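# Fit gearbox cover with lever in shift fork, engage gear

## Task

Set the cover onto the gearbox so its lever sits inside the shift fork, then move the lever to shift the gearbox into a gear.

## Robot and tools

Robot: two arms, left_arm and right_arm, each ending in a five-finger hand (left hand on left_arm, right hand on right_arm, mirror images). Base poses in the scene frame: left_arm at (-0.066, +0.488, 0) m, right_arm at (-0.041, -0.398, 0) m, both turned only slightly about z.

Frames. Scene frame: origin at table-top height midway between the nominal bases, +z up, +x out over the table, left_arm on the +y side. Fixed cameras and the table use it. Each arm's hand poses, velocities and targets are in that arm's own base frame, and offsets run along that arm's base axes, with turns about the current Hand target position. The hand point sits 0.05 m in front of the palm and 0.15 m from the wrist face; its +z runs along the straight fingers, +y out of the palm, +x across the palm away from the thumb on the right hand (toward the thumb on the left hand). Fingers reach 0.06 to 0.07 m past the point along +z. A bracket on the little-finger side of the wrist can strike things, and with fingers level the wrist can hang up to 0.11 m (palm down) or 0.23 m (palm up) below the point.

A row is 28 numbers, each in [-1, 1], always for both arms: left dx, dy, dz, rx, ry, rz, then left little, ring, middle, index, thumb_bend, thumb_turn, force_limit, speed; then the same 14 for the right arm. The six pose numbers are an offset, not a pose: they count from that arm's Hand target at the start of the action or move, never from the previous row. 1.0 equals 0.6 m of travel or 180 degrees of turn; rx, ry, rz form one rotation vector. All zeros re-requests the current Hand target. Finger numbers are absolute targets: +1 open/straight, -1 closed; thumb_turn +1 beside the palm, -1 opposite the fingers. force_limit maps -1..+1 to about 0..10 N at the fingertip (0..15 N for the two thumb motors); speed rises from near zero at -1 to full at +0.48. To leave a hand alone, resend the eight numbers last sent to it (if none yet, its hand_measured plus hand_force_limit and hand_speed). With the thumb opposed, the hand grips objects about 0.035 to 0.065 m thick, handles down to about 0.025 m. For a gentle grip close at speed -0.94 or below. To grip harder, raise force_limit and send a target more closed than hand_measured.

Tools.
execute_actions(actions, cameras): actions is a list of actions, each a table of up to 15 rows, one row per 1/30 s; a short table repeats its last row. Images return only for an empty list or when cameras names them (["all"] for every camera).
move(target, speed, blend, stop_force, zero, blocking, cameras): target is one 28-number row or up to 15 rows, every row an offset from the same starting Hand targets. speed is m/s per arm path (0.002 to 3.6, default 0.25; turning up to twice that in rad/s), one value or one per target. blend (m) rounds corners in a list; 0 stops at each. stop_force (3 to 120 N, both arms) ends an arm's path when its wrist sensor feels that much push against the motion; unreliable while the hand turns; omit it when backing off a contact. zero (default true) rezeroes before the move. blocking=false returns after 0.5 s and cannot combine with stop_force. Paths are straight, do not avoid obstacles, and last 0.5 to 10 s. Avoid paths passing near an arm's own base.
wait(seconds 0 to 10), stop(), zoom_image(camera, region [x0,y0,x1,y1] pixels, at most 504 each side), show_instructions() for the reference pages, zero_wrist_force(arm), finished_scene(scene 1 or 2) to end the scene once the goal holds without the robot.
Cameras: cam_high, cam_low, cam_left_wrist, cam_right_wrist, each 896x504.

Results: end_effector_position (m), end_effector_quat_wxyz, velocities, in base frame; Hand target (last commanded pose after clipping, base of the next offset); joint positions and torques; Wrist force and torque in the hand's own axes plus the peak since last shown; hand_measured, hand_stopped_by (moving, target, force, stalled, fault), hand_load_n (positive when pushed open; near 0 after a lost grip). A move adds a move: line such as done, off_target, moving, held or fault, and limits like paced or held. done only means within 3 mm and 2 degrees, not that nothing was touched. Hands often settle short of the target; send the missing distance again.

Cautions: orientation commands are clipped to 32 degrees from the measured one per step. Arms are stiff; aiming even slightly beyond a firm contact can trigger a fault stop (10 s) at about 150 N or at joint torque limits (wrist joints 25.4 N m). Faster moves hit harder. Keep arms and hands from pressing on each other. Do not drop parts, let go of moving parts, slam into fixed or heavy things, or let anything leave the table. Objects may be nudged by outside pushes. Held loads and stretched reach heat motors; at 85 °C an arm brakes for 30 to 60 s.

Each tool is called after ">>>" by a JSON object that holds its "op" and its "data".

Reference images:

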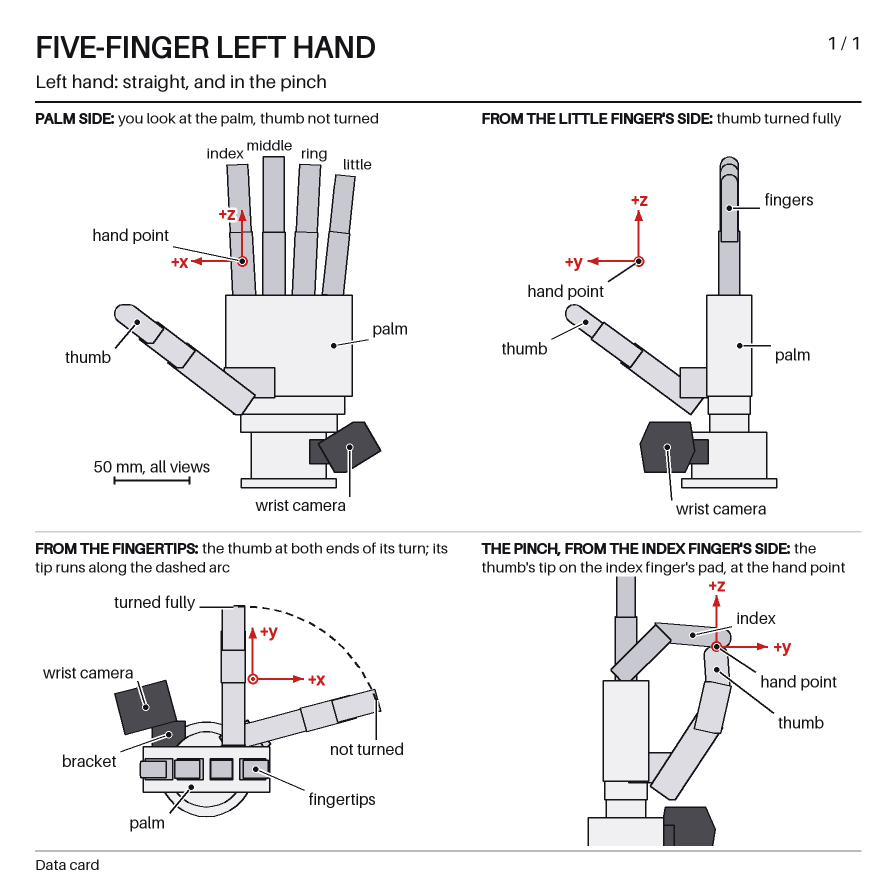

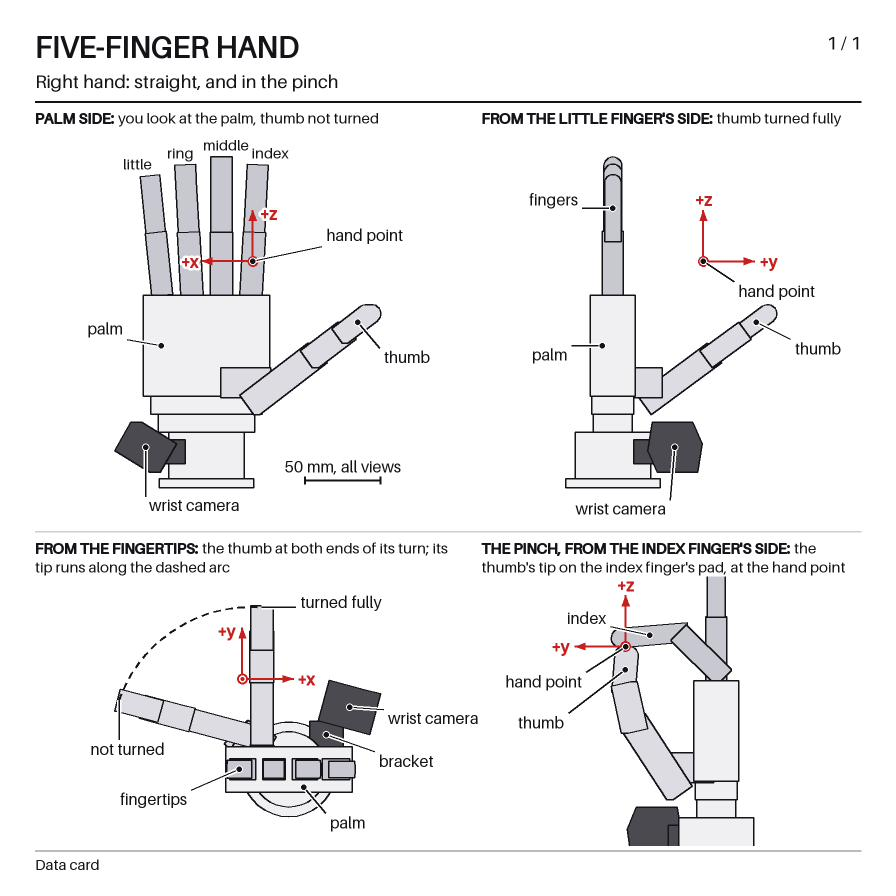

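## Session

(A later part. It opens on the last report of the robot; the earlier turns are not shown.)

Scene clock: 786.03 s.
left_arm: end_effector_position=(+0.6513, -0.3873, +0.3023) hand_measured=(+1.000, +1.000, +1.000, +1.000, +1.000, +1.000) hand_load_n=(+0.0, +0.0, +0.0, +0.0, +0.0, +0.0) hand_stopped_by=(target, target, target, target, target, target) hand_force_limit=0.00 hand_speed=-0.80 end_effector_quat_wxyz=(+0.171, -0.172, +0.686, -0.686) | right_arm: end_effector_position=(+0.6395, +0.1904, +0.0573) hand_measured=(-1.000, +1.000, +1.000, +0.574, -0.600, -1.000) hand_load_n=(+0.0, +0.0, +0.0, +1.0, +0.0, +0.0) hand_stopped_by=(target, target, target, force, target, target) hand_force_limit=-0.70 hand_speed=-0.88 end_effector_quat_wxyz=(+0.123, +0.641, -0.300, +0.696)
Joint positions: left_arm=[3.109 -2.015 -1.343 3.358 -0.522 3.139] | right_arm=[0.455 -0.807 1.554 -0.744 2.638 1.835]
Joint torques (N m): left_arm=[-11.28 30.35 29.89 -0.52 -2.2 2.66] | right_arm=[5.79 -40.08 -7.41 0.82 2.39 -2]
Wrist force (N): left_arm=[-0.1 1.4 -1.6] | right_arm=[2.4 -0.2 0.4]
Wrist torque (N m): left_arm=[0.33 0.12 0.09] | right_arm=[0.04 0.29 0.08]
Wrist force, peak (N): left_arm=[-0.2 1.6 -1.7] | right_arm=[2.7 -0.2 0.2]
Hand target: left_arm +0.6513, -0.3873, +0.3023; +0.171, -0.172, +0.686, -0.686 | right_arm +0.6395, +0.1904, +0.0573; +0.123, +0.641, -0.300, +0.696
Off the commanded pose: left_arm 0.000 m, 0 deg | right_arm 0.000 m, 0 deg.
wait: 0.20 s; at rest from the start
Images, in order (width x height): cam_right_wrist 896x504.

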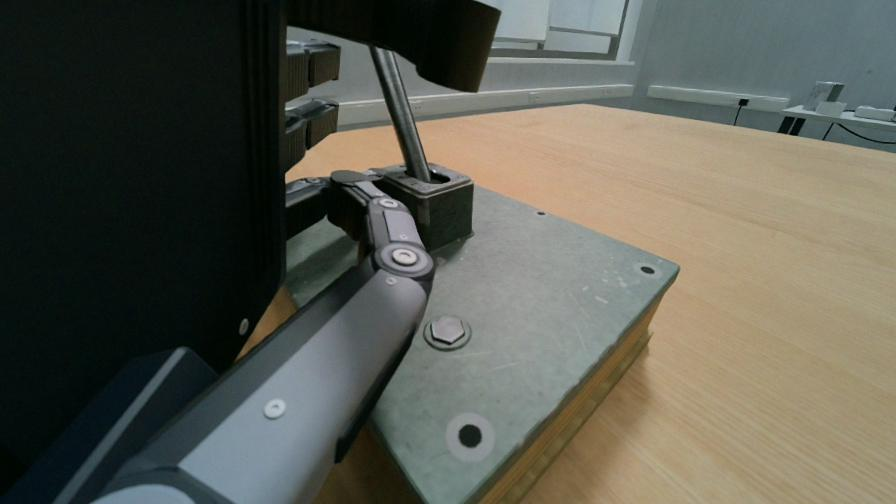

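>>> {"op": "execute_actions", "data": {"actions": [[[0,0,0,0,0,0,1,1,1,1,1,1,0,-0.8,0,0,0,0,0,0,-1,1,1,0.8,0.4,-1,0,-0.5]]]}}

>>> {"op": "move", "data": {"target": [[0,0,0,0,0,0,1,1,1,1,1,1,0,-0.8,0.0164,-0.0115,0,0,0,0,-1,1,1,0.8,0.4,-1,0,-0.5]], "speed": 0.05, "stop_force": 5, "cameras": ["cam_right_wrist"]}}

>>> {"op": "zoom_image", "data": {"camera": "cam_right_wrist", "region": [260, 80, 560, 320]}}

Scene clock: 849.00 s.
left_arm: end_effector_position=(+0.6513, -0.3873, +0.3023) hand_measured=(+1.000, +1.000, +1.000, +1.000, +1.000, +1.000) hand_load_n=(+0.0, +0.0, +0.0, +0.0, +0.0, +0.0) hand_stopped_by=(target, target, target, target, target, target) hand_force_limit=0.00 hand_speed=-0.80 end_effector_quat_wxyz=(+0.171, -0.172, +0.686, -0.686) | right_arm: end_effector_position=(+0.6394, +0.1903, +0.0573) hand_measured=(-1.000, +1.000, +1.000, +0.800, +0.400, -1.000) hand_load_n=(+0.0, +0.0, +0.0, +0.0, +0.0, +0.5) hand_stopped_by=(target, target, target, target, target, target) hand_force_limit=0.00 hand_speed=-0.50 end_effector_quat_wxyz=(+0.123, +0.641, -0.300, +0.696)
Joint positions: left_arm=[3.109 -2.015 -1.343 3.358 -0.522 3.139] | right_arm=[0.455 -0.807 1.554 -0.744 2.638 1.835]
Joint torques (N m): left_arm=[-11.31 30.57 30.32 -0.46 -2.24 2.6] | right_arm=[3.83 -41.09 -11.05 0.78 -0.54 -1.8]
Wrist force (N): left_arm=[-0.3 1.6 -1.4] | right_arm=[2.3 0.7 0.1]
Wrist torque (N m): left_arm=[0.34 0.14 0.08] | right_arm=[0.03 0.27 0.09]
Wrist force, peak (N): left_arm=[-0.4 1.5 -1.9] | right_arm=[2.6 -0.1 0.5]
Hand target: left_arm +0.6513, -0.3873, +0.3023; +0.171, -0.172, +0.686, -0.686 | right_arm +0.6395, +0.1904, +0.0573; +0.123, +0.641, -0.300, +0.696
Off the commanded pose: left_arm 0.000 m, 0 deg | right_arm 0.000 m, 0 deg.
Step readings (end_effector_position of left_arm | right_arm):
0: (+0.6513, -0.3873, +0.3023) | (+0.6395, +0.1904, +0.0573)
1: (+0.6513, -0.3873, +0.3023) | (+0.6395, +0.1904, +0.0573)
2: (+0.6513, -0.3873, +0.3023) | (+0.6395, +0.1904, +0.0573)
4: (+0.6513, -0.3873, +0.3023) | (+0.6394, +0.1903, +0.0573)
8: (+0.6513, -0.3873, +0.3023) | (+0.6394, +0.1903, +0.0573)
15: (+0.6513, -0.3873, +0.3023) | (+0.6394, +0.1903, +0.0573)

Scene clock: 850.40 s.
left_arm: end_effector_position=(+0.6513, -0.3873, +0.3023) hand_measured=(+1.000, +1.000, +1.000, +1.000, +1.000, +1.000) hand_load_n=(+0.0, +0.0, +0.0, +0.0, +0.0, -0.5) hand_stopped_by=(target, target, target, target, target, target) hand_force_limit=0.00 hand_speed=-0.80 end_effector_quat_wxyz=(+0.171, -0.172, +0.686, -0.686) | right_arm: end_effector_position=(+0.6493, +0.1834, +0.0573) hand_measured=(-1.000, +1.000, +1.000, +0.800, +0.400, -1.000) hand_load_n=(+0.0, +0.0, +0.0, +0.0, +0.0, +0.5) hand_stopped_by=(target, target, target, target, target, target) hand_force_limit=0.00 hand_speed=-0.50 end_effector_quat_wxyz=(+0.123, +0.641, -0.300, +0.696)
Joint positions: left_arm=[3.109 -2.015 -1.343 3.358 -0.522 3.139] | right_arm=[0.437 -0.801 1.542 -0.738 2.62 1.835]
Joint torques (N m): left_arm=[-11.74 30.58 30.09 -0.45 -2.22 2.63] | right_arm=[-10.21 -38.94 -27.68 1 -2.88 0.94]
Wrist force (N): left_arm=[-0.3 1.4 -1.5] | right_arm=[1.8 0.8 0.0]
Wrist torque (N m): left_arm=[0.31 0.14 0.08] | right_arm=[0.05 0.29 0.07]
Wrist force, peak (N): left_arm=[-0.3 1.5 -1.8] | right_arm=[2.4 0.2 -0.1]
Hand target: left_arm +0.6513, -0.3873, +0.3023; +0.171, -0.172, +0.686, -0.686 | right_arm +0.6493, +0.1835, +0.0573; +0.123, +0.641, -0.300, +0.696
Off the commanded pose: left_arm 0.000 m, 0 deg | right_arm 0.000 m, 0 deg.
move: done
Images, in order (width x height): cam_right_wrist 896x504.

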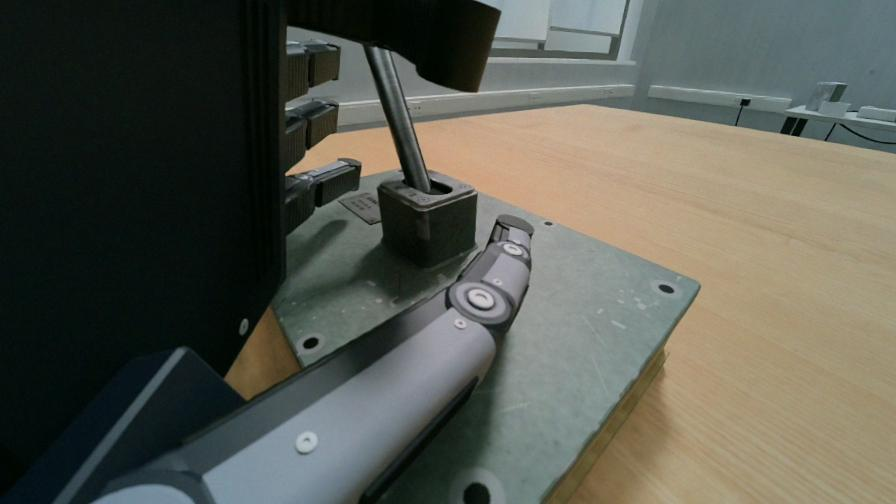

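Scaled by 1.680 from the camera's 896x504 image, which has a finer 1280x720 frame.

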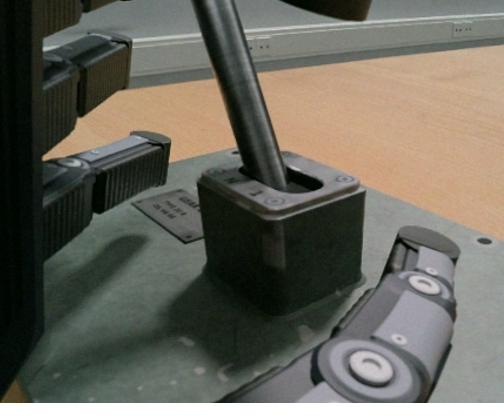

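>>> {"op": "execute_actions", "data": {"actions": [[[0,0,0,0,0,0,1,1,1,1,1,1,0,-0.8,0,0,0,0,0,0,-1,1,1,0.0,-0.6,-1,-0.7,-0.85]]]}}

>>> {"op": "wait", "data": {"seconds": 2.5, "cameras": ["cam_right_wrist"]}}

>>> {"op": "zoom_image", "data": {"camera": "cam_right_wrist", "region": [260, 80, 560, 320]}}

Scene clock: 858.57 s.
left_arm: end_effector_position=(+0.6513, -0.3873, +0.3023) hand_measured=(+1.000, +1.000, +1.000, +1.000, +1.000, +1.000) hand_load_n=(+0.0, +0.0, +0.0, +0.0, +0.0, +0.0) hand_stopped_by=(target, target, target, target, target, target) hand_force_limit=0.00 hand_speed=-0.80 end_effector_quat_wxyz=(+0.171, -0.172, +0.686, -0.686) | right_arm: end_effector_position=(+0.6493, +0.1834, +0.0573) hand_measured=(-1.000, +1.000, +1.000, +0.440, -0.332, -1.000) hand_load_n=(+0.0, +0.0, +0.0, +1.5, +0.0, +0.5) hand_stopped_by=(target, target, target, force, moving, target) hand_force_limit=-0.70 hand_speed=-0.85 end_effector_quat_wxyz=(+0.123, +0.641, -0.300, +0.696)
Joint positions: left_arm=[3.109 -2.015 -1.343 3.358 -0.522 3.139] | right_arm=[0.437 -0.801 1.542 -0.738 2.62 1.835]
Joint torques (N m): left_arm=[-11.35 30.28 30.25 -0.57 -2.14 2.62] | right_arm=[-4.13 -38.07 -14.96 0.94 2.51 1.64]
Wrist force (N): left_arm=[-0.3 1.5 -1.6] | right_arm=[2.2 -0.6 1.6]
Wrist torque (N m): left_arm=[0.33 0.14 0.08] | right_arm=[0.01 0.25 0.08]
Wrist force, peak (N): left_arm=[-0.5 1.6 -1.8] | right_arm=[2.7 0.0 1.4]
Hand target: left_arm +0.6513, -0.3873, +0.3023; +0.171, -0.172, +0.686, -0.686 | right_arm +0.6493, +0.1835, +0.0573; +0.123, +0.641, -0.300, +0.696
Off the commanded pose: left_arm 0.000 m, 0 deg | right_arm 0.000 m, 0 deg.
not at rest: the robot was still moving 3 seconds after this call's last action.
Step readings (end_effector_position of left_arm | right_arm):
0: (+0.6513, -0.3873, +0.3023) | (+0.6493, +0.1835, +0.0573)
1: (+0.6513, -0.3873, +0.3023) | (+0.6493, +0.1835, +0.0573)
2: (+0.6513, -0.3873, +0.3023) | (+0.6493, +0.1835, +0.0573)
4: (+0.6513, -0.3873, +0.3023) | (+0.6493, +0.1835, +0.0573)
8: (+0.6513, -0.3873, +0.3023) | (+0.6493, +0.1835, +0.0573)
15: (+0.6513, -0.3873, +0.3023) | (+0.6493, +0.1835, +0.0573)

Scene clock: 861.07 s.
left_arm: end_effector_position=(+0.6513, -0.3873, +0.3023) hand_measured=(+1.000, +1.000, +1.000, +1.000, +1.000, +1.000) hand_load_n=(+0.0, +0.0, +0.0, -0.5, +0.0, -0.5) hand_stopped_by=(target, target, target, target, target, target) hand_force_limit=0.00 hand_speed=-0.80 end_effector_quat_wxyz=(+0.171, -0.172, +0.686, -0.686) | right_arm: end_effector_position=(+0.6493, +0.1834, +0.0573) hand_measured=(-1.000, +1.000, +1.000, +0.440, -0.600, -1.000) hand_load_n=(+0.0, +0.0, +0.0, +2.0, +0.0, +0.0) hand_stopped_by=(target, target, target, force, target, target) hand_force_limit=-0.70 hand_speed=-0.85 end_effector_quat_wxyz=(+0.123, +0.641, -0.300, +0.696)
Joint positions: left_arm=[3.109 -2.015 -1.343 3.358 -0.522 3.139] | right_arm=[0.437 -0.801 1.542 -0.738 2.62 1.835]
Joint torques (N m): left_arm=[-11.68 30.63 30.36 -0.44 -2.12 2.55] | right_arm=[1.41 -38.6 -9.08 1.14 2.57 1.74]
Wrist force (N): left_arm=[-0.3 1.4 -1.5] | right_arm=[1.9 -0.5 1.4]
Wrist torque (N m): left_arm=[0.32 0.14 0.08] | right_arm=[0.04 0.30 0.07]
Wrist force, peak (N): left_arm=[-0.2 1.5 -1.7] | right_arm=[2.5 -0.6 1.5]
Hand target: left_arm +0.6513, -0.3873, +0.3023; +0.171, -0.172, +0.686, -0.686 | right_arm +0.6493, +0.1835, +0.0573; +0.123, +0.641, -0.300, +0.696
Off the commanded pose: left_arm 0.000 m, 0 deg | right_arm 0.000 m, 0 deg.
wait: 2.50 s; at rest by 1.37 s
Images, in order (width x height): cam_right_wrist 896x504.

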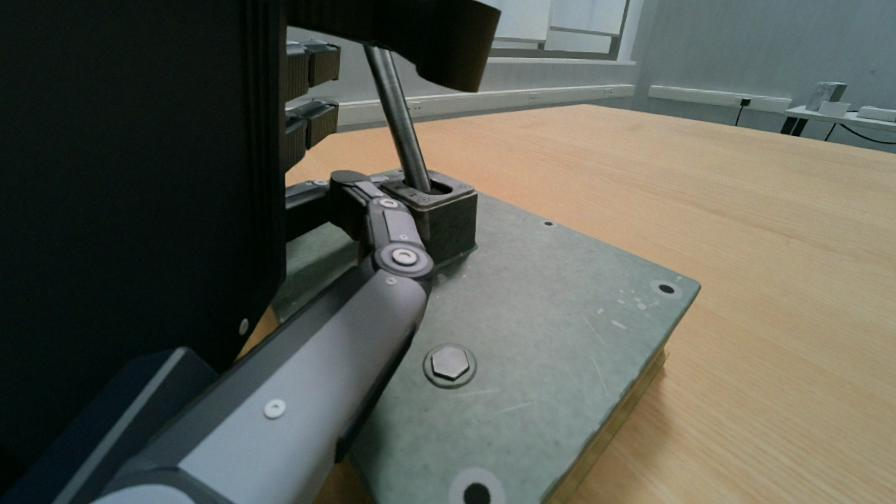

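Scaled by 1.680 from the camera's 896x504 image, which has a finer 1280x720 frame.

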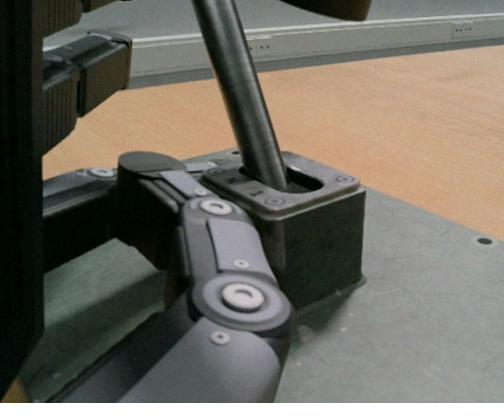

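>>> {"op": "execute_actions", "data": {"actions": [[[0,0,0,0,0,0,1,1,1,1,1,1,0,-0.8,0,0,0,0,0,0,-1,1,1,0.7,0.4,-1,0,-0.5]]]}}

>>> {"op": "move", "data": {"target": [[0,0,0,0,0,0,1,1,1,1,1,1,0,-0.8,0.0164,-0.0115,0,0,0,0,-1,1,1,0.7,0.4,-1,0,-0.5]], "speed": 0.05, "stop_force": 5}}

>>> {"op": "execute_actions", "data": {"actions": [[[0,0,0,0,0,0,1,1,1,1,1,1,0,-0.8,0,0,0,0,0,0,-1,1,1,0.1,-0.6,-1,-0.7,-0.84]]]}}

>>> {"op": "wait", "data": {"seconds": 2, "cameras": ["cam_right_wrist"]}}

>>> {"op": "zoom_image", "data": {"camera": "cam_right_wrist", "region": [260, 80, 560, 320]}}

Scene clock: 893.57 s.
left_arm: end_effector_position=(+0.6513, -0.3873, +0.3023) hand_measured=(+1.000, +1.000, +1.000, +1.000, +1.000, +1.000) hand_load_n=(+0.0, +0.0, +0.0, -0.5, +0.0, -0.5) hand_stopped_by=(target, target, target, target, target, target) hand_force_limit=0.00 hand_speed=-0.80 end_effector_quat_wxyz=(+0.171, -0.172, +0.686, -0.686) | right_arm: end_effector_position=(+0.6493, +0.1834, +0.0573) hand_measured=(-1.000, +1.000, +1.000, +0.700, +0.400, -1.000) hand_load_n=(+0.0, +0.0, +0.0, +0.0, +0.0, +0.0) hand_stopped_by=(target, target, target, target, target, target) hand_force_limit=0.00 hand_speed=-0.50 end_effector_quat_wxyz=(+0.123, +0.641, -0.300, +0.696)
Joint positions: left_arm=[3.109 -2.015 -1.343 3.358 -0.522 3.139] | right_arm=[0.437 -0.801 1.542 -0.738 2.62 1.835]
Joint torques (N m): left_arm=[-11.39 30.56 29.87 -0.56 -2.24 2.62] | right_arm=[4.75 -38.52 -9.54 -0.4 -0.4 1.71]
Wrist force (N): left_arm=[-0.2 1.5 -1.6] | right_arm=[2.0 0.9 0.1]
Wrist torque (N m): left_arm=[0.33 0.12 0.08] | right_arm=[0.06 0.27 0.09]
Wrist force, peak (N): left_arm=[-0.2 1.7 -1.7] | right_arm=[2.5 -0.7 1.4]
Hand target: left_arm +0.6513, -0.3873, +0.3023; +0.171, -0.172, +0.686, -0.686 | right_arm +0.6493, +0.1835, +0.0573; +0.123, +0.641, -0.300, +0.696
Off the commanded pose: left_arm 0.000 m, 0 deg | right_arm 0.000 m, 0 deg.
Step readings (end_effector_position of left_arm | right_arm):
0: (+0.6513, -0.3873, +0.3023) | (+0.6493, +0.1835, +0.0573)
1: (+0.6513, -0.3873, +0.3023) | (+0.6493, +0.1835, +0.0573)
2: (+0.6513, -0.3873, +0.3023) | (+0.6493, +0.1835, +0.0573)
4: (+0.6513, -0.3873, +0.3023) | (+0.6493, +0.1834, +0.0573)
8: (+0.6513, -0.3873, +0.3023) | (+0.6493, +0.1834, +0.0573)
15: (+0.6513, -0.3873, +0.3023) | (+0.6493, +0.1834, +0.0573)

Scene clock: 894.97 s.
left_arm: end_effector_position=(+0.6513, -0.3873, +0.3023) hand_measured=(+1.000, +1.000, +1.000, +1.000, +1.000, +1.000) hand_load_n=(+0.0, +0.0, +0.0, +0.0, +0.0, +0.0) hand_stopped_by=(target, target, target, target, target, target) hand_force_limit=0.00 hand_speed=-0.80 end_effector_quat_wxyz=(+0.171, -0.172, +0.686, -0.686) | right_arm: end_effector_position=(+0.6591, +0.1766, +0.0573) hand_measured=(-1.000, +1.000, +1.000, +0.700, +0.400, -1.000) hand_load_n=(+0.0, +0.0, +0.0, +0.0, +0.0, +0.0) hand_stopped_by=(target, target, target, target, target, target) hand_force_limit=0.00 hand_speed=-0.50 end_effector_quat_wxyz=(+0.123, +0.641, -0.300, +0.696)
Joint positions: left_arm=[3.109 -2.015 -1.343 3.358 -0.522 3.139] | right_arm=[0.419 -0.794 1.529 -0.732 2.603 1.835]
Joint torques (N m): left_arm=[-11.47 30.39 30.08 -0.47 -2.21 2.62] | right_arm=[-10.18 -39.52 -27.13 0.94 -2.65 -1.99]
Wrist force (N): left_arm=[-0.4 1.6 -1.6] | right_arm=[1.8 -0.7 0.3]
Wrist torque (N m): left_arm=[0.35 0.15 0.07] | right_arm=[-0.11 0.31 0.03]
Wrist force, peak (N): left_arm=[-0.3 1.7 -1.6] | right_arm=[2.2 -0.7 0.5]
Hand target: left_arm +0.6513, -0.3873, +0.3023; +0.171, -0.172, +0.686, -0.686 | right_arm +0.6591, +0.1766, +0.0573; +0.123, +0.641, -0.300, +0.696
Off the commanded pose: left_arm 0.000 m, 0 deg | right_arm 0.000 m, 0 deg.
move: done

Scene clock: 896.33 s.
left_arm: end_effector_position=(+0.6513, -0.3873, +0.3023) hand_measured=(+1.000, +1.000, +1.000, +1.000, +1.000, +1.000) hand_load_n=(+0.0, +0.0, +0.0, +0.0, +0.0, -0.5) hand_stopped_by=(target, target, target, target, target, target) hand_force_limit=0.00 hand_speed=-0.80 end_effector_quat_wxyz=(+0.171, -0.172, +0.686, -0.686) | right_arm: end_effector_position=(+0.6592, +0.1765, +0.0573) hand_measured=(-1.000, +1.000, +1.000, +0.258, +0.150, -1.000) hand_load_n=(+0.0, +0.0, +0.0, +1.0, +4.5, +0.5) hand_stopped_by=(target, target, target, force, force, target) hand_force_limit=-0.70 hand_speed=-0.84 end_effector_quat_wxyz=(+0.123, +0.641, -0.300, +0.696)
Joint positions: left_arm=[3.109 -2.015 -1.343 3.358 -0.522 3.139] | right_arm=[0.419 -0.794 1.529 -0.732 2.603 1.835]
Joint torques (N m): left_arm=[-11.81 30.65 29.65 -0.51 -2.24 2.55] | right_arm=[-6.18 -38.83 -24.02 0.55 -1.23 -0.29]
Wrist force (N): left_arm=[-0.4 1.5 -1.6] | right_arm=[1.7 0.8 -0.1]
Wrist torque (N m): left_arm=[0.34 0.14 0.08] | right_arm=[-0.02 0.32 0.05]
Wrist force, peak (N): left_arm=[-0.2 1.7 -1.7] | right_arm=[2.0 -1.8 2.2]
Hand target: left_arm +0.6513, -0.3873, +0.3023; +0.171, -0.172, +0.686, -0.686 | right_arm +0.6591, +0.1766, +0.0573; +0.123, +0.641, -0.300, +0.696
Off the commanded pose: left_arm 0.000 m, 0 deg | right_arm 0.000 m, 0 deg.
Step readings (end_effector_position of left_arm | right_arm):
0: (+0.6513, -0.3873, +0.3023) | (+0.6591, +0.1766, +0.0573)
1: (+0.6513, -0.3873, +0.3023) | (+0.6591, +0.1766, +0.0573)
2: (+0.6513, -0.3873, +0.3023) | (+0.6591, +0.1766, +0.0573)
4: (+0.6513, -0.3873, +0.3023) | (+0.6591, +0.1766, +0.0573)
8: (+0.6513, -0.3873, +0.3023) | (+0.6591, +0.1766, +0.0573)
15: (+0.6513, -0.3873, +0.3023) | (+0.6591, +0.1766, +0.0573)

Scene clock: 898.33 s.
left_arm: end_effector_position=(+0.6513, -0.3873, +0.3023) hand_measured=(+1.000, +1.000, +1.000, +1.000, +1.000, +1.000) hand_load_n=(+0.0, +0.0, +0.0, +0.0, +0.0, +0.0) hand_stopped_by=(target, target, target, target, target, target) hand_force_limit=0.00 hand_speed=-0.80 end_effector_quat_wxyz=(+0.171, -0.172, +0.686, -0.686) | right_arm: end_effector_position=(+0.6591, +0.1765, +0.0573) hand_measured=(-1.000, +1.000, +1.000, +0.258, +0.150, -1.000) hand_load_n=(+0.0, +0.0, +0.0, +1.0, +4.5, +0.5) hand_stopped_by=(target, target, target, force, force, target) hand_force_limit=-0.70 hand_speed=-0.84 end_effector_quat_wxyz=(+0.123, +0.641, -0.300, +0.696)
Joint positions: left_arm=[3.109 -2.015 -1.343 3.358 -0.522 3.139] | right_arm=[0.419 -0.794 1.529 -0.732 2.603 1.835]
Joint torques (N m): left_arm=[-11.66 30.49 29.79 -0.57 -2.24 2.55] | right_arm=[5.96 -42.04 -9.36 -2.28 2.27 1.48]
Wrist force (N): left_arm=[-0.2 1.6 -1.6] | right_arm=[1.8 0.6 0.0]
Wrist torque (N m): left_arm=[0.34 0.11 0.08] | right_arm=[-0.03 0.30 0.04]
Wrist force, peak (N): left_arm=[-0.2 1.7 -1.7] | right_arm=[2.4 0.6 -0.1]
Hand target: left_arm +0.6513, -0.3873, +0.3023; +0.171, -0.172, +0.686, -0.686 | right_arm +0.6591, +0.1766, +0.0573; +0.123, +0.641, -0.300, +0.696
Off the commanded pose: left_arm 0.000 m, 0 deg | right_arm 0.000 m, 0 deg.
wait: 2.00 s; at rest by 0.17 s
Images, in order (width x height): cam_right_wrist 896x504.

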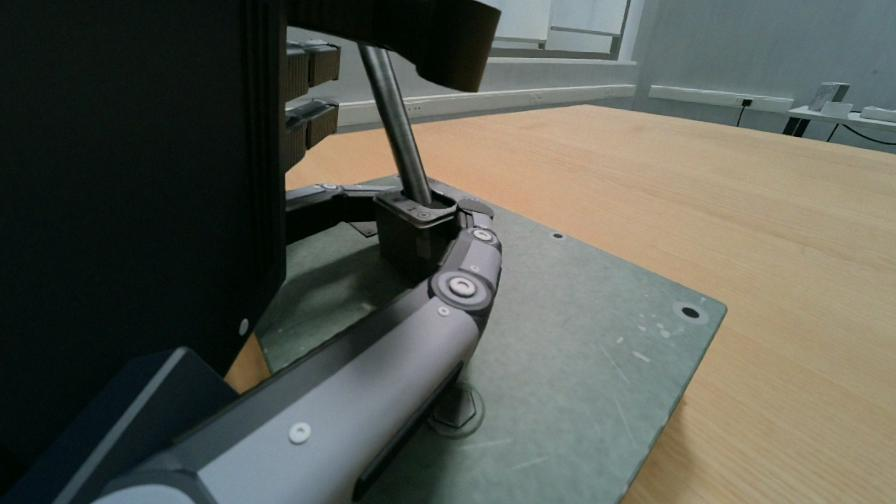

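Scaled by 1.680 from the camera's 896x504 image, which has a finer 1280x720 frame.

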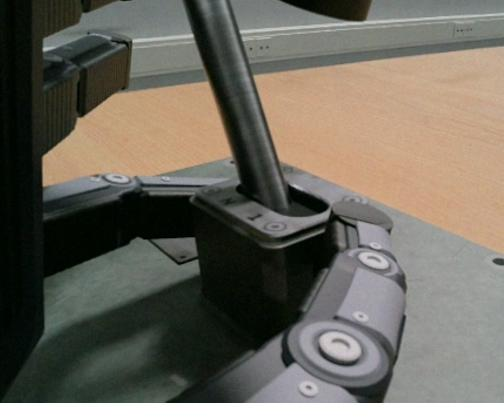

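>>> {"op": "execute_actions", "data": {"actions": [[[0,0,0,0,0,0,1,1,1,1,1,1,0,-0.8,0,0,0,0,0,0,-1,1,1,-0.5,-0.6,-1,0.3,-0.9]],[[0,0,0,0,0,0,1,1,1,1,1,1,0,-0.8,0,0,0,0,0,0,-1,1,1,-0.5,-0.6,-1,0.3,-0.9]]]}}

>>> {"op": "wait", "data": {"seconds": 2, "cameras": ["cam_right_wrist"]}}

Scene clock: 904.77 s.
left_arm: end_effector_position=(+0.6513, -0.3873, +0.3023) hand_measured=(+1.000, +1.000, +1.000, +1.000, +1.000, +1.000) hand_load_n=(+0.0, +0.0, +0.0, +0.0, +0.0, -0.5) hand_stopped_by=(target, target, target, target, target, target) hand_force_limit=0.00 hand_speed=-0.80 end_effector_quat_wxyz=(+0.171, -0.172, +0.686, -0.686) | right_arm: end_effector_position=(+0.6591, +0.1766, +0.0573) hand_measured=(-1.000, +1.000, +1.000, +0.242, +0.150, -1.000) hand_load_n=(+0.5, +0.0, +0.0, +8.0, +6.5, +0.0) hand_stopped_by=(target, target, target, force, force, target) hand_force_limit=0.30 hand_speed=-0.90 end_effector_quat_wxyz=(+0.123, +0.641, -0.300, +0.696)
Joint positions: left_arm=[3.109 -2.015 -1.343 3.358 -0.522 3.139] | right_arm=[0.419 -0.794 1.529 -0.732 2.603 1.835]
Joint torques (N m): left_arm=[-11.64 30.08 29.6 -0.38 -2.22 2.56] | right_arm=[5.67 -47.07 -9.12 -2.11 2.01 1.65]
Wrist force (N): left_arm=[-0.3 1.3 -1.5] | right_arm=[3.5 -1.9 0.3]
Wrist torque (N m): left_arm=[0.31 0.14 0.08] | right_arm=[-0.05 0.37 0.04]
Wrist force, peak (N): left_arm=[-0.4 1.6 -1.7] | right_arm=[3.0 -2.1 2.6]
Hand target: left_arm +0.6513, -0.3873, +0.3023; +0.171, -0.172, +0.686, -0.686 | right_arm +0.6591, +0.1766, +0.0573; +0.123, +0.641, -0.300, +0.696
Off the commanded pose: left_arm 0.000 m, 0 deg | right_arm 0.000 m, 0 deg.
Step readings (end_effector_position of left_arm | right_arm):
0: (+0.6513, -0.3873, +0.3023) | (+0.6591, +0.1766, +0.0573)
1: (+0.6513, -0.3873, +0.3023) | (+0.6591, +0.1766, +0.0573)
2: (+0.6513, -0.3873, +0.3023) | (+0.6591, +0.1766, +0.0573)
4: (+0.6513, -0.3873, +0.3023) | (+0.6591, +0.1766, +0.0573)
8: (+0.6513, -0.3873, +0.3023) | (+0.6591, +0.1766, +0.0573)
15: (+0.6513, -0.3873, +0.3023) | (+0.6591, +0.1766, +0.0573)
16: (+0.6513, -0.3873, +0.3023) | (+0.6591, +0.1766, +0.0573)
17: (+0.6513, -0.3873, +0.3023) | (+0.6591, +0.1766, +0.0573)
19: (+0.6513, -0.3873, +0.3023) | (+0.6591, +0.1766, +0.0573)
23: (+0.6513, -0.3873, +0.3023) | (+0.6591, +0.1766, +0.0573)
30: (+0.6513, -0.3873, +0.3023) | (+0.6591, +0.1766, +0.0573)

Scene clock: 906.77 s.
left_arm: end_effector_position=(+0.6513, -0.3873, +0.3023) hand_measured=(+1.000, +1.000, +1.000, +1.000, +1.000, +1.000) hand_load_n=(+0.0, +0.0, +0.0, +0.0, +0.0, -0.5) hand_stopped_by=(target, target, target, target, target, target) hand_force_limit=0.00 hand_speed=-0.80 end_effector_quat_wxyz=(+0.171, -0.172, +0.686, -0.686) | right_arm: end_effector_position=(+0.6591, +0.1766, +0.0573) hand_measured=(-1.000, +1.000, +1.000, +0.242, +0.150, -1.000) hand_load_n=(+0.0, +0.0, +0.0, +8.0, +6.5, +0.0) hand_stopped_by=(target, target, target, force, force, target) hand_force_limit=0.30 hand_speed=-0.90 end_effector_quat_wxyz=(+0.123, +0.641, -0.300, +0.696)
Joint positions: left_arm=[3.109 -2.015 -1.343 3.358 -0.522 3.139] | right_arm=[0.419 -0.794 1.529 -0.732 2.603 1.835]
Joint torques (N m): left_arm=[-11.07 30.8 29.69 -0.55 -2.22 2.49] | right_arm=[5.07 -49.52 -8.12 -2.01 2.2 1.62]
Wrist force (N): left_arm=[-0.4 1.4 -1.6] | right_arm=[3.5 -2.0 0.3]
Wrist torque (N m): left_arm=[0.32 0.15 0.07] | right_arm=[-0.06 0.36 0.03]
Wrist force, peak (N): left_arm=[-0.1 1.5 -1.8] | right_arm=[3.7 -1.9 0.3]
Hand target: left_arm +0.6513, -0.3873, +0.3023; +0.171, -0.172, +0.686, -0.686 | right_arm +0.6591, +0.1766, +0.0573; +0.123, +0.641, -0.300, +0.696
Off the commanded pose: left_arm 0.000 m, 0 deg | right_arm 0.000 m, 0 deg.
wait: 2.00 s; at rest by 0.17 s
Images, in order (width x height): cam_right_wrist 896x504.

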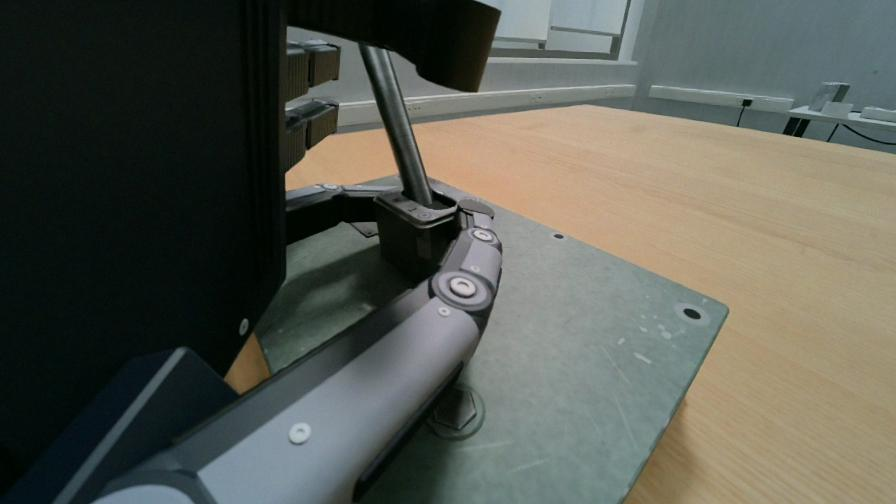

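>>> {"op": "zoom_image", "data": {"camera": "cam_right_wrist", "region": [350, 130, 510, 260]}}

>>> {"op": "wait", "data": {"seconds": 0.1, "cameras": ["cam_high", "cam_left_wrist", "cam_low"]}}

>>> {"op": "zoom_image", "data": {"camera": "cam_left_wrist", "region": [190, 190, 370, 380]}}

>>> {"op": "zoom_image", "data": {"camera": "cam_low", "region": [240, 225, 360, 325]}}

Scaled by 3.150 from the camera's 896x504 image, which has a finer 1280x720 frame.

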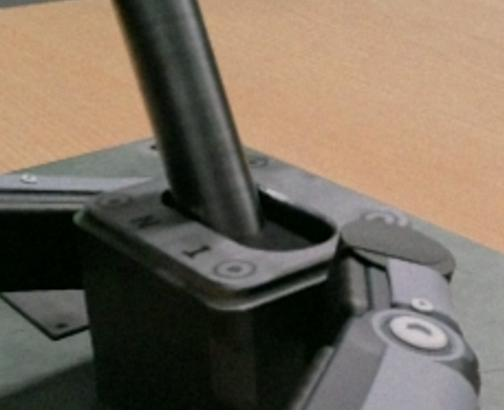

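Scene clock: 927.27 s.
left_arm: end_effector_position=(+0.6513, -0.3873, +0.3023) hand_measured=(+1.000, +1.000, +1.000, +1.000, +1.000, +1.000) hand_load_n=(+0.0, +0.0, +0.0, +0.0, -0.5, +0.0) hand_stopped_by=(target, target, target, target, target, target) hand_force_limit=0.00 hand_speed=-0.80 end_effector_quat_wxyz=(+0.171, -0.172, +0.686, -0.686) | right_arm: end_effector_position=(+0.6591, +0.1766, +0.0573) hand_measured=(-1.000, +1.000, +1.000, +0.242, +0.150, -1.000) hand_load_n=(+0.0, +0.0, +0.0, +8.0, +7.0, +0.0) hand_stopped_by=(target, target, target, force, force, target) hand_force_limit=0.30 hand_speed=-0.90 end_effector_quat_wxyz=(+0.123, +0.641, -0.300, +0.696)
Joint positions: left_arm=[3.109 -2.015 -1.343 3.358 -0.522 3.139] | right_arm=[0.419 -0.794 1.529 -0.732 2.603 1.835]
Joint torques (N m): left_arm=[-11.05 30.51 29.23 -0.57 -2.22 2.48] | right_arm=[6.85 -53.82 -9.37 -2.18 2.28 1.4]
Wrist force (N): left_arm=[-0.3 1.4 -1.5] | right_arm=[3.6 -1.9 0.5]
Wrist torque (N m): left_arm=[0.32 0.14 0.08] | right_arm=[-0.06 0.35 0.04]
Wrist force, peak (N): left_arm=[-0.4 1.6 -1.6] | right_arm=[3.8 -1.8 0.4]
Hand target: left_arm +0.6513, -0.3873, +0.3023; +0.171, -0.172, +0.686, -0.686 | right_arm +0.6591, +0.1766, +0.0573; +0.123, +0.641, -0.300, +0.696
Off the commanded pose: left_arm 0.000 m, 0 deg | right_arm 0.000 m, 0 deg.
wait: 0.10 s; at rest from the start
Images, in order (width x height): cam_high 896x504, cam_low 896x504, cam_left_wrist 896x504.

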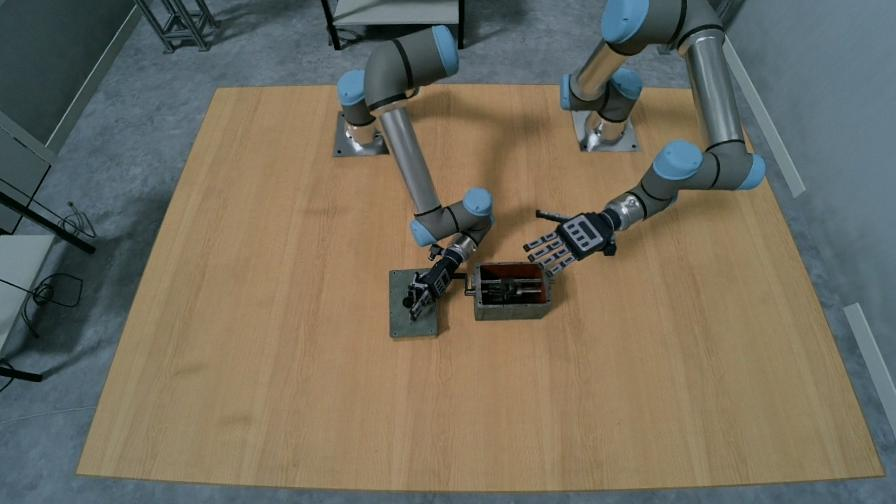

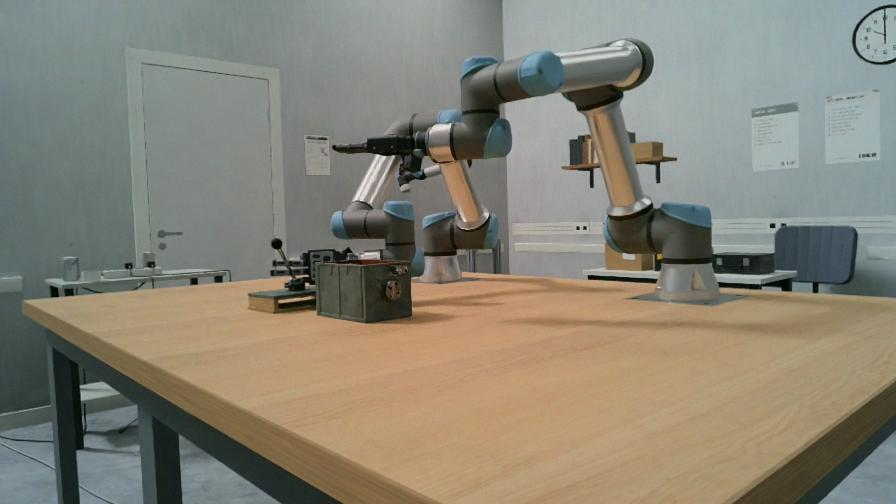

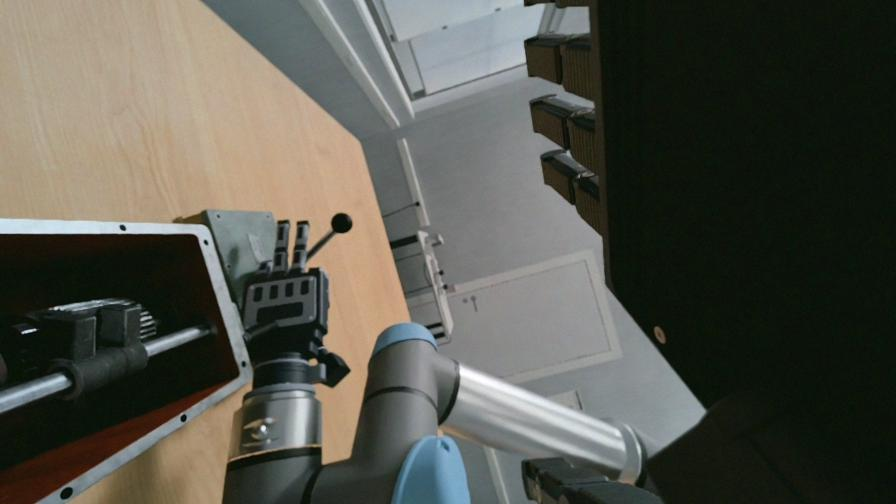

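Scaled by 2.653 from the camera's 896x504 image, which has a finer 1280x720 frame.

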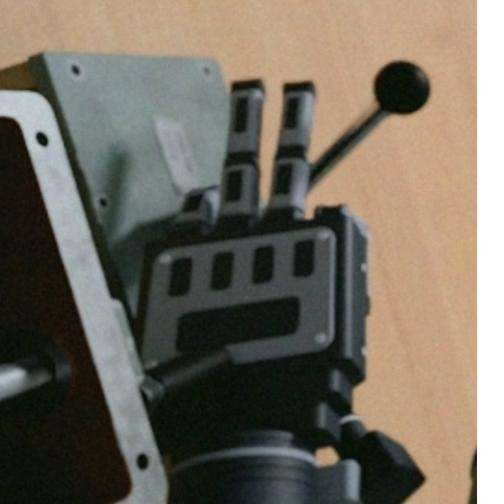

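Scaled by 4.200 from the camera's 896x504 image, which has a finer 1280x720 frame.

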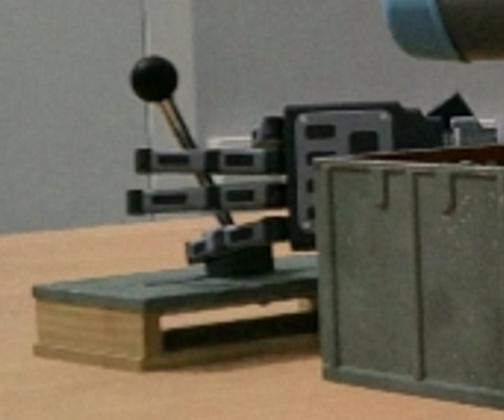

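>>> {"op": "zoom_image", "data": {"camera": "cam_low", "region": [245, 282, 325, 322]}}

Scaled by 6.300 from the camera's 896x504 image, which has a finer 1280x720 frame.

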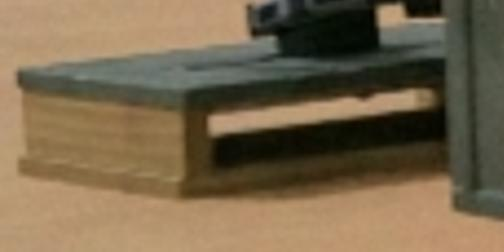

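>>> {"op": "execute_actions", "data": {"actions": [[[0,0,0,0,0,0,1,1,1,1,1,1,0,-0.8,0,0,0,0,0,0,-1,1,1,-0.55,-0.65,-1,0.8,-0.9]],[[0,0,0,0,0,0,1,1,1,1,1,1,0,-0.8,0,0,0,0,0,0,-1,1,1,-0.55,-0.65,-1,0.8,-0.9]]]}}

>>> {"op": "wait", "data": {"seconds": 1}}

Scene clock: 1027.03 s.
left_arm: end_effector_position=(+0.6513, -0.3873, +0.3023) hand_measured=(+1.000, +1.000, +1.000, +1.000, +1.000, +1.000) hand_load_n=(+0.0, +0.0, +0.0, +0.0, +0.0, +0.0) hand_stopped_by=(target, target, target, target, target, target) hand_force_limit=0.00 hand_speed=-0.80 end_effector_quat_wxyz=(+0.171, -0.172, +0.686, -0.686) | right_arm: end_effector_position=(+0.6591, +0.1766, +0.0573) hand_measured=(-1.000, +1.000, +1.000, +0.236, +0.138, -1.000) hand_load_n=(+0.0, +0.0, +0.0, +13.0, +13.5, +0.5) hand_stopped_by=(target, target, target, force, force, target) hand_force_limit=0.80 hand_speed=-0.90 end_effector_quat_wxyz=(+0.123, +0.641, -0.300, +0.696)
Joint positions: left_arm=[3.109 -2.015 -1.343 3.358 -0.522 3.139] | right_arm=[0.419 -0.794 1.529 -0.732 2.603 1.835]
Joint torques (N m): left_arm=[-11.26 30.68 29.79 -0.51 -2.1 2.59] | right_arm=[4.41 -56.12 -9.18 -2.01 2.16 1.32]
Wrist force (N): left_arm=[-0.3 1.5 -1.5] | right_arm=[3.0 -0.8 1.7]
Wrist torque (N m): left_arm=[0.33 0.14 0.08] | right_arm=[0.04 0.35 0.05]
Wrist force, peak (N): left_arm=[-0.3 1.6 -1.7] | right_arm=[3.3 -2.4 3.3]
Hand target: left_arm +0.6513, -0.3873, +0.3023; +0.171, -0.172, +0.686, -0.686 | right_arm +0.6591, +0.1766, +0.0573; +0.123, +0.641, -0.300, +0.696
Off the commanded pose: left_arm 0.000 m, 0 deg | right_arm 0.000 m, 0 deg.
Step readings (end_effector_position of left_arm | right_arm):
0: (+0.6513, -0.3873, +0.3023) | (+0.6591, +0.1766, +0.0573)
1: (+0.6513, -0.3873, +0.3023) | (+0.6591, +0.1766, +0.0573)
2: (+0.6513, -0.3873, +0.3023) | (+0.6591, +0.1766, +0.0573)
4: (+0.6513, -0.3873, +0.3023) | (+0.6591, +0.1766, +0.0573)
8: (+0.6513, -0.3873, +0.3023) | (+0.6591, +0.1766, +0.0573)
15: (+0.6513, -0.3873, +0.3023) | (+0.6591, +0.1766, +0.0573)
16: (+0.6513, -0.3873, +0.3023) | (+0.6591, +0.1766, +0.0573)
17: (+0.6513, -0.3873, +0.3023) | (+0.6591, +0.1766, +0.0573)
19: (+0.6513, -0.3873, +0.3023) | (+0.6591, +0.1766, +0.0573)
23: (+0.6513, -0.3873, +0.3023) | (+0.6591, +0.1766, +0.0573)
30: (+0.6513, -0.3873, +0.3023) | (+0.6591, +0.1766, +0.0573)

Scene clock: 1028.03 s.
left_arm: end_effector_position=(+0.6513, -0.3873, +0.3023) hand_measured=(+1.000, +1.000, +1.000, +1.000, +1.000, +1.000) hand_load_n=(+0.5, -0.5, +0.0, +0.0, +0.0, +0.0) hand_stopped_by=(target, target, target, target, target, target) hand_force_limit=0.00 hand_speed=-0.80 end_effector_quat_wxyz=(+0.171, -0.172, +0.686, -0.686) | right_arm: end_effector_position=(+0.6591, +0.1766, +0.0573) hand_measured=(-1.000, +1.000, +1.000, +0.236, +0.138, -1.000) hand_load_n=(+0.0, +0.0, +0.0, +13.0, +13.5, +0.0) hand_stopped_by=(target, target, target, force, force, target) hand_force_limit=0.80 hand_speed=-0.90 end_effector_quat_wxyz=(+0.123, +0.641, -0.300, +0.696)
Joint positions: left_arm=[3.109 -2.015 -1.343 3.358 -0.522 3.139] | right_arm=[0.419 -0.794 1.529 -0.732 2.603 1.835]
Joint torques (N m): left_arm=[-11.08 30.71 30.17 -0.5 -2.12 2.47] | right_arm=[6.15 -57.09 -9.23 -2.01 2.03 1.73]
Wrist force (N): left_arm=[-0.2 1.6 -1.7] | right_arm=[2.9 -0.6 1.7]
Wrist torque (N m): left_arm=[0.35 0.12 0.08] | right_arm=[0.06 0.37 0.05]
Wrist force, peak (N): left_arm=[-0.5 1.7 -1.6] | right_arm=[3.6 -0.8 1.7]
Hand target: left_arm +0.6513, -0.3873, +0.3023; +0.171, -0.172, +0.686, -0.686 | right_arm +0.6591, +0.1766, +0.0573; +0.123, +0.641, -0.300, +0.696
Off the commanded pose: left_arm 0.000 m, 0 deg | right_arm 0.000 m, 0 deg.
wait: 1.00 s; at rest by 0.17 s

Lift 15 mm, check, then up.

>>> {"op": "move", "data": {"target": [[0,0,0,0,0,0,1,1,1,1,1,1,0,-0.8,0,0,0.025,0,0,0,-1,1,1,-0.55,-0.65,-1,0.8,-0.9]], "speed": 0.04, "cameras": ["cam_right_wrist","cam_low"]}}

>>> {"op": "zoom_image", "data": {"camera": "cam_low", "region": [240, 225, 360, 325]}}

Scene clock: 1032.80 s.
left_arm: end_effector_position=(+0.6513, -0.3873, +0.3023) hand_measured=(+1.000, +1.000, +1.000, +1.000, +1.000, +1.000) hand_load_n=(+0.0, +0.0, +0.0, +0.0, +0.0, +0.0) hand_stopped_by=(target, target, target, target, target, target) hand_force_limit=0.00 hand_speed=-0.80 end_effector_quat_wxyz=(+0.171, -0.172, +0.686, -0.686) | right_arm: end_effector_position=(+0.6591, +0.1765, +0.0722) hand_measured=(-1.000, +1.000, +1.000, +0.236, +0.138, -1.000) hand_load_n=(+0.0, +0.0, +0.0, +12.5, +11.0, +3.0) hand_stopped_by=(target, target, target, force, force, target) hand_force_limit=0.80 hand_speed=-0.90 end_effector_quat_wxyz=(+0.123, +0.641, -0.299, +0.696)
Joint positions: left_arm=[3.109 -2.015 -1.343 3.358 -0.522 3.139] | right_arm=[0.419 -0.817 1.525 -0.704 2.603 1.835]
Joint torques (N m): left_arm=[-11.64 30.54 29.43 -0.53 -2.15 2.57] | right_arm=[5.95 -66.86 -30.77 0.34 1.74 0.23]
Wrist force (N): left_arm=[-0.3 1.3 -1.4] | right_arm=[-5.0 2.9 0.2]
Wrist torque (N m): left_arm=[0.29 0.14 0.08] | right_arm=[0.12 0.17 0.01]
Wrist force, peak (N): left_arm=[-0.3 1.6 -1.6] | right_arm=[-4.7 3.9 1.2]
Hand target: left_arm +0.6513, -0.3873, +0.3023; +0.171, -0.172, +0.686, -0.686 | right_arm +0.6591, +0.1766, +0.0723; +0.123, +0.641, -0.300, +0.696
Off the commanded pose: left_arm 0.000 m, 0 deg | right_arm 0.000 m, 0 deg.
move: done
Images, in order (width x height): cam_low 896x504, cam_right_wrist 896x504.

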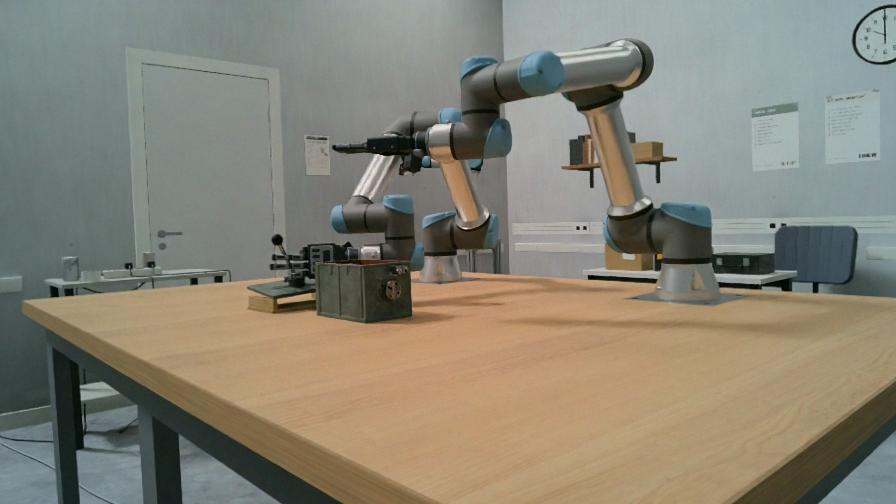

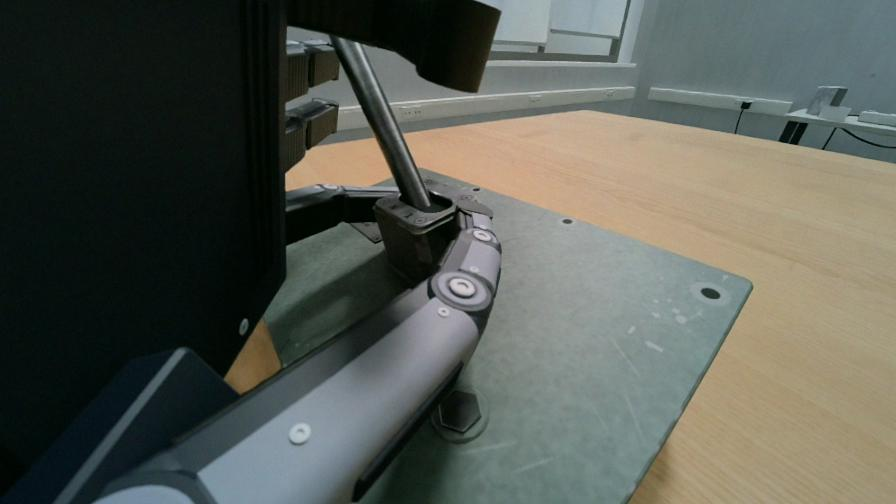

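Scaled by 4.200 from the camera's 896x504 image, which has a finer 1280x720 frame.

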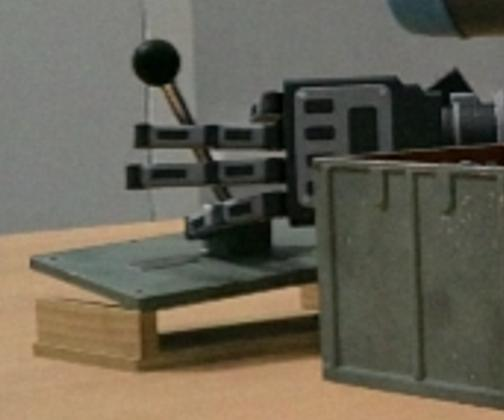

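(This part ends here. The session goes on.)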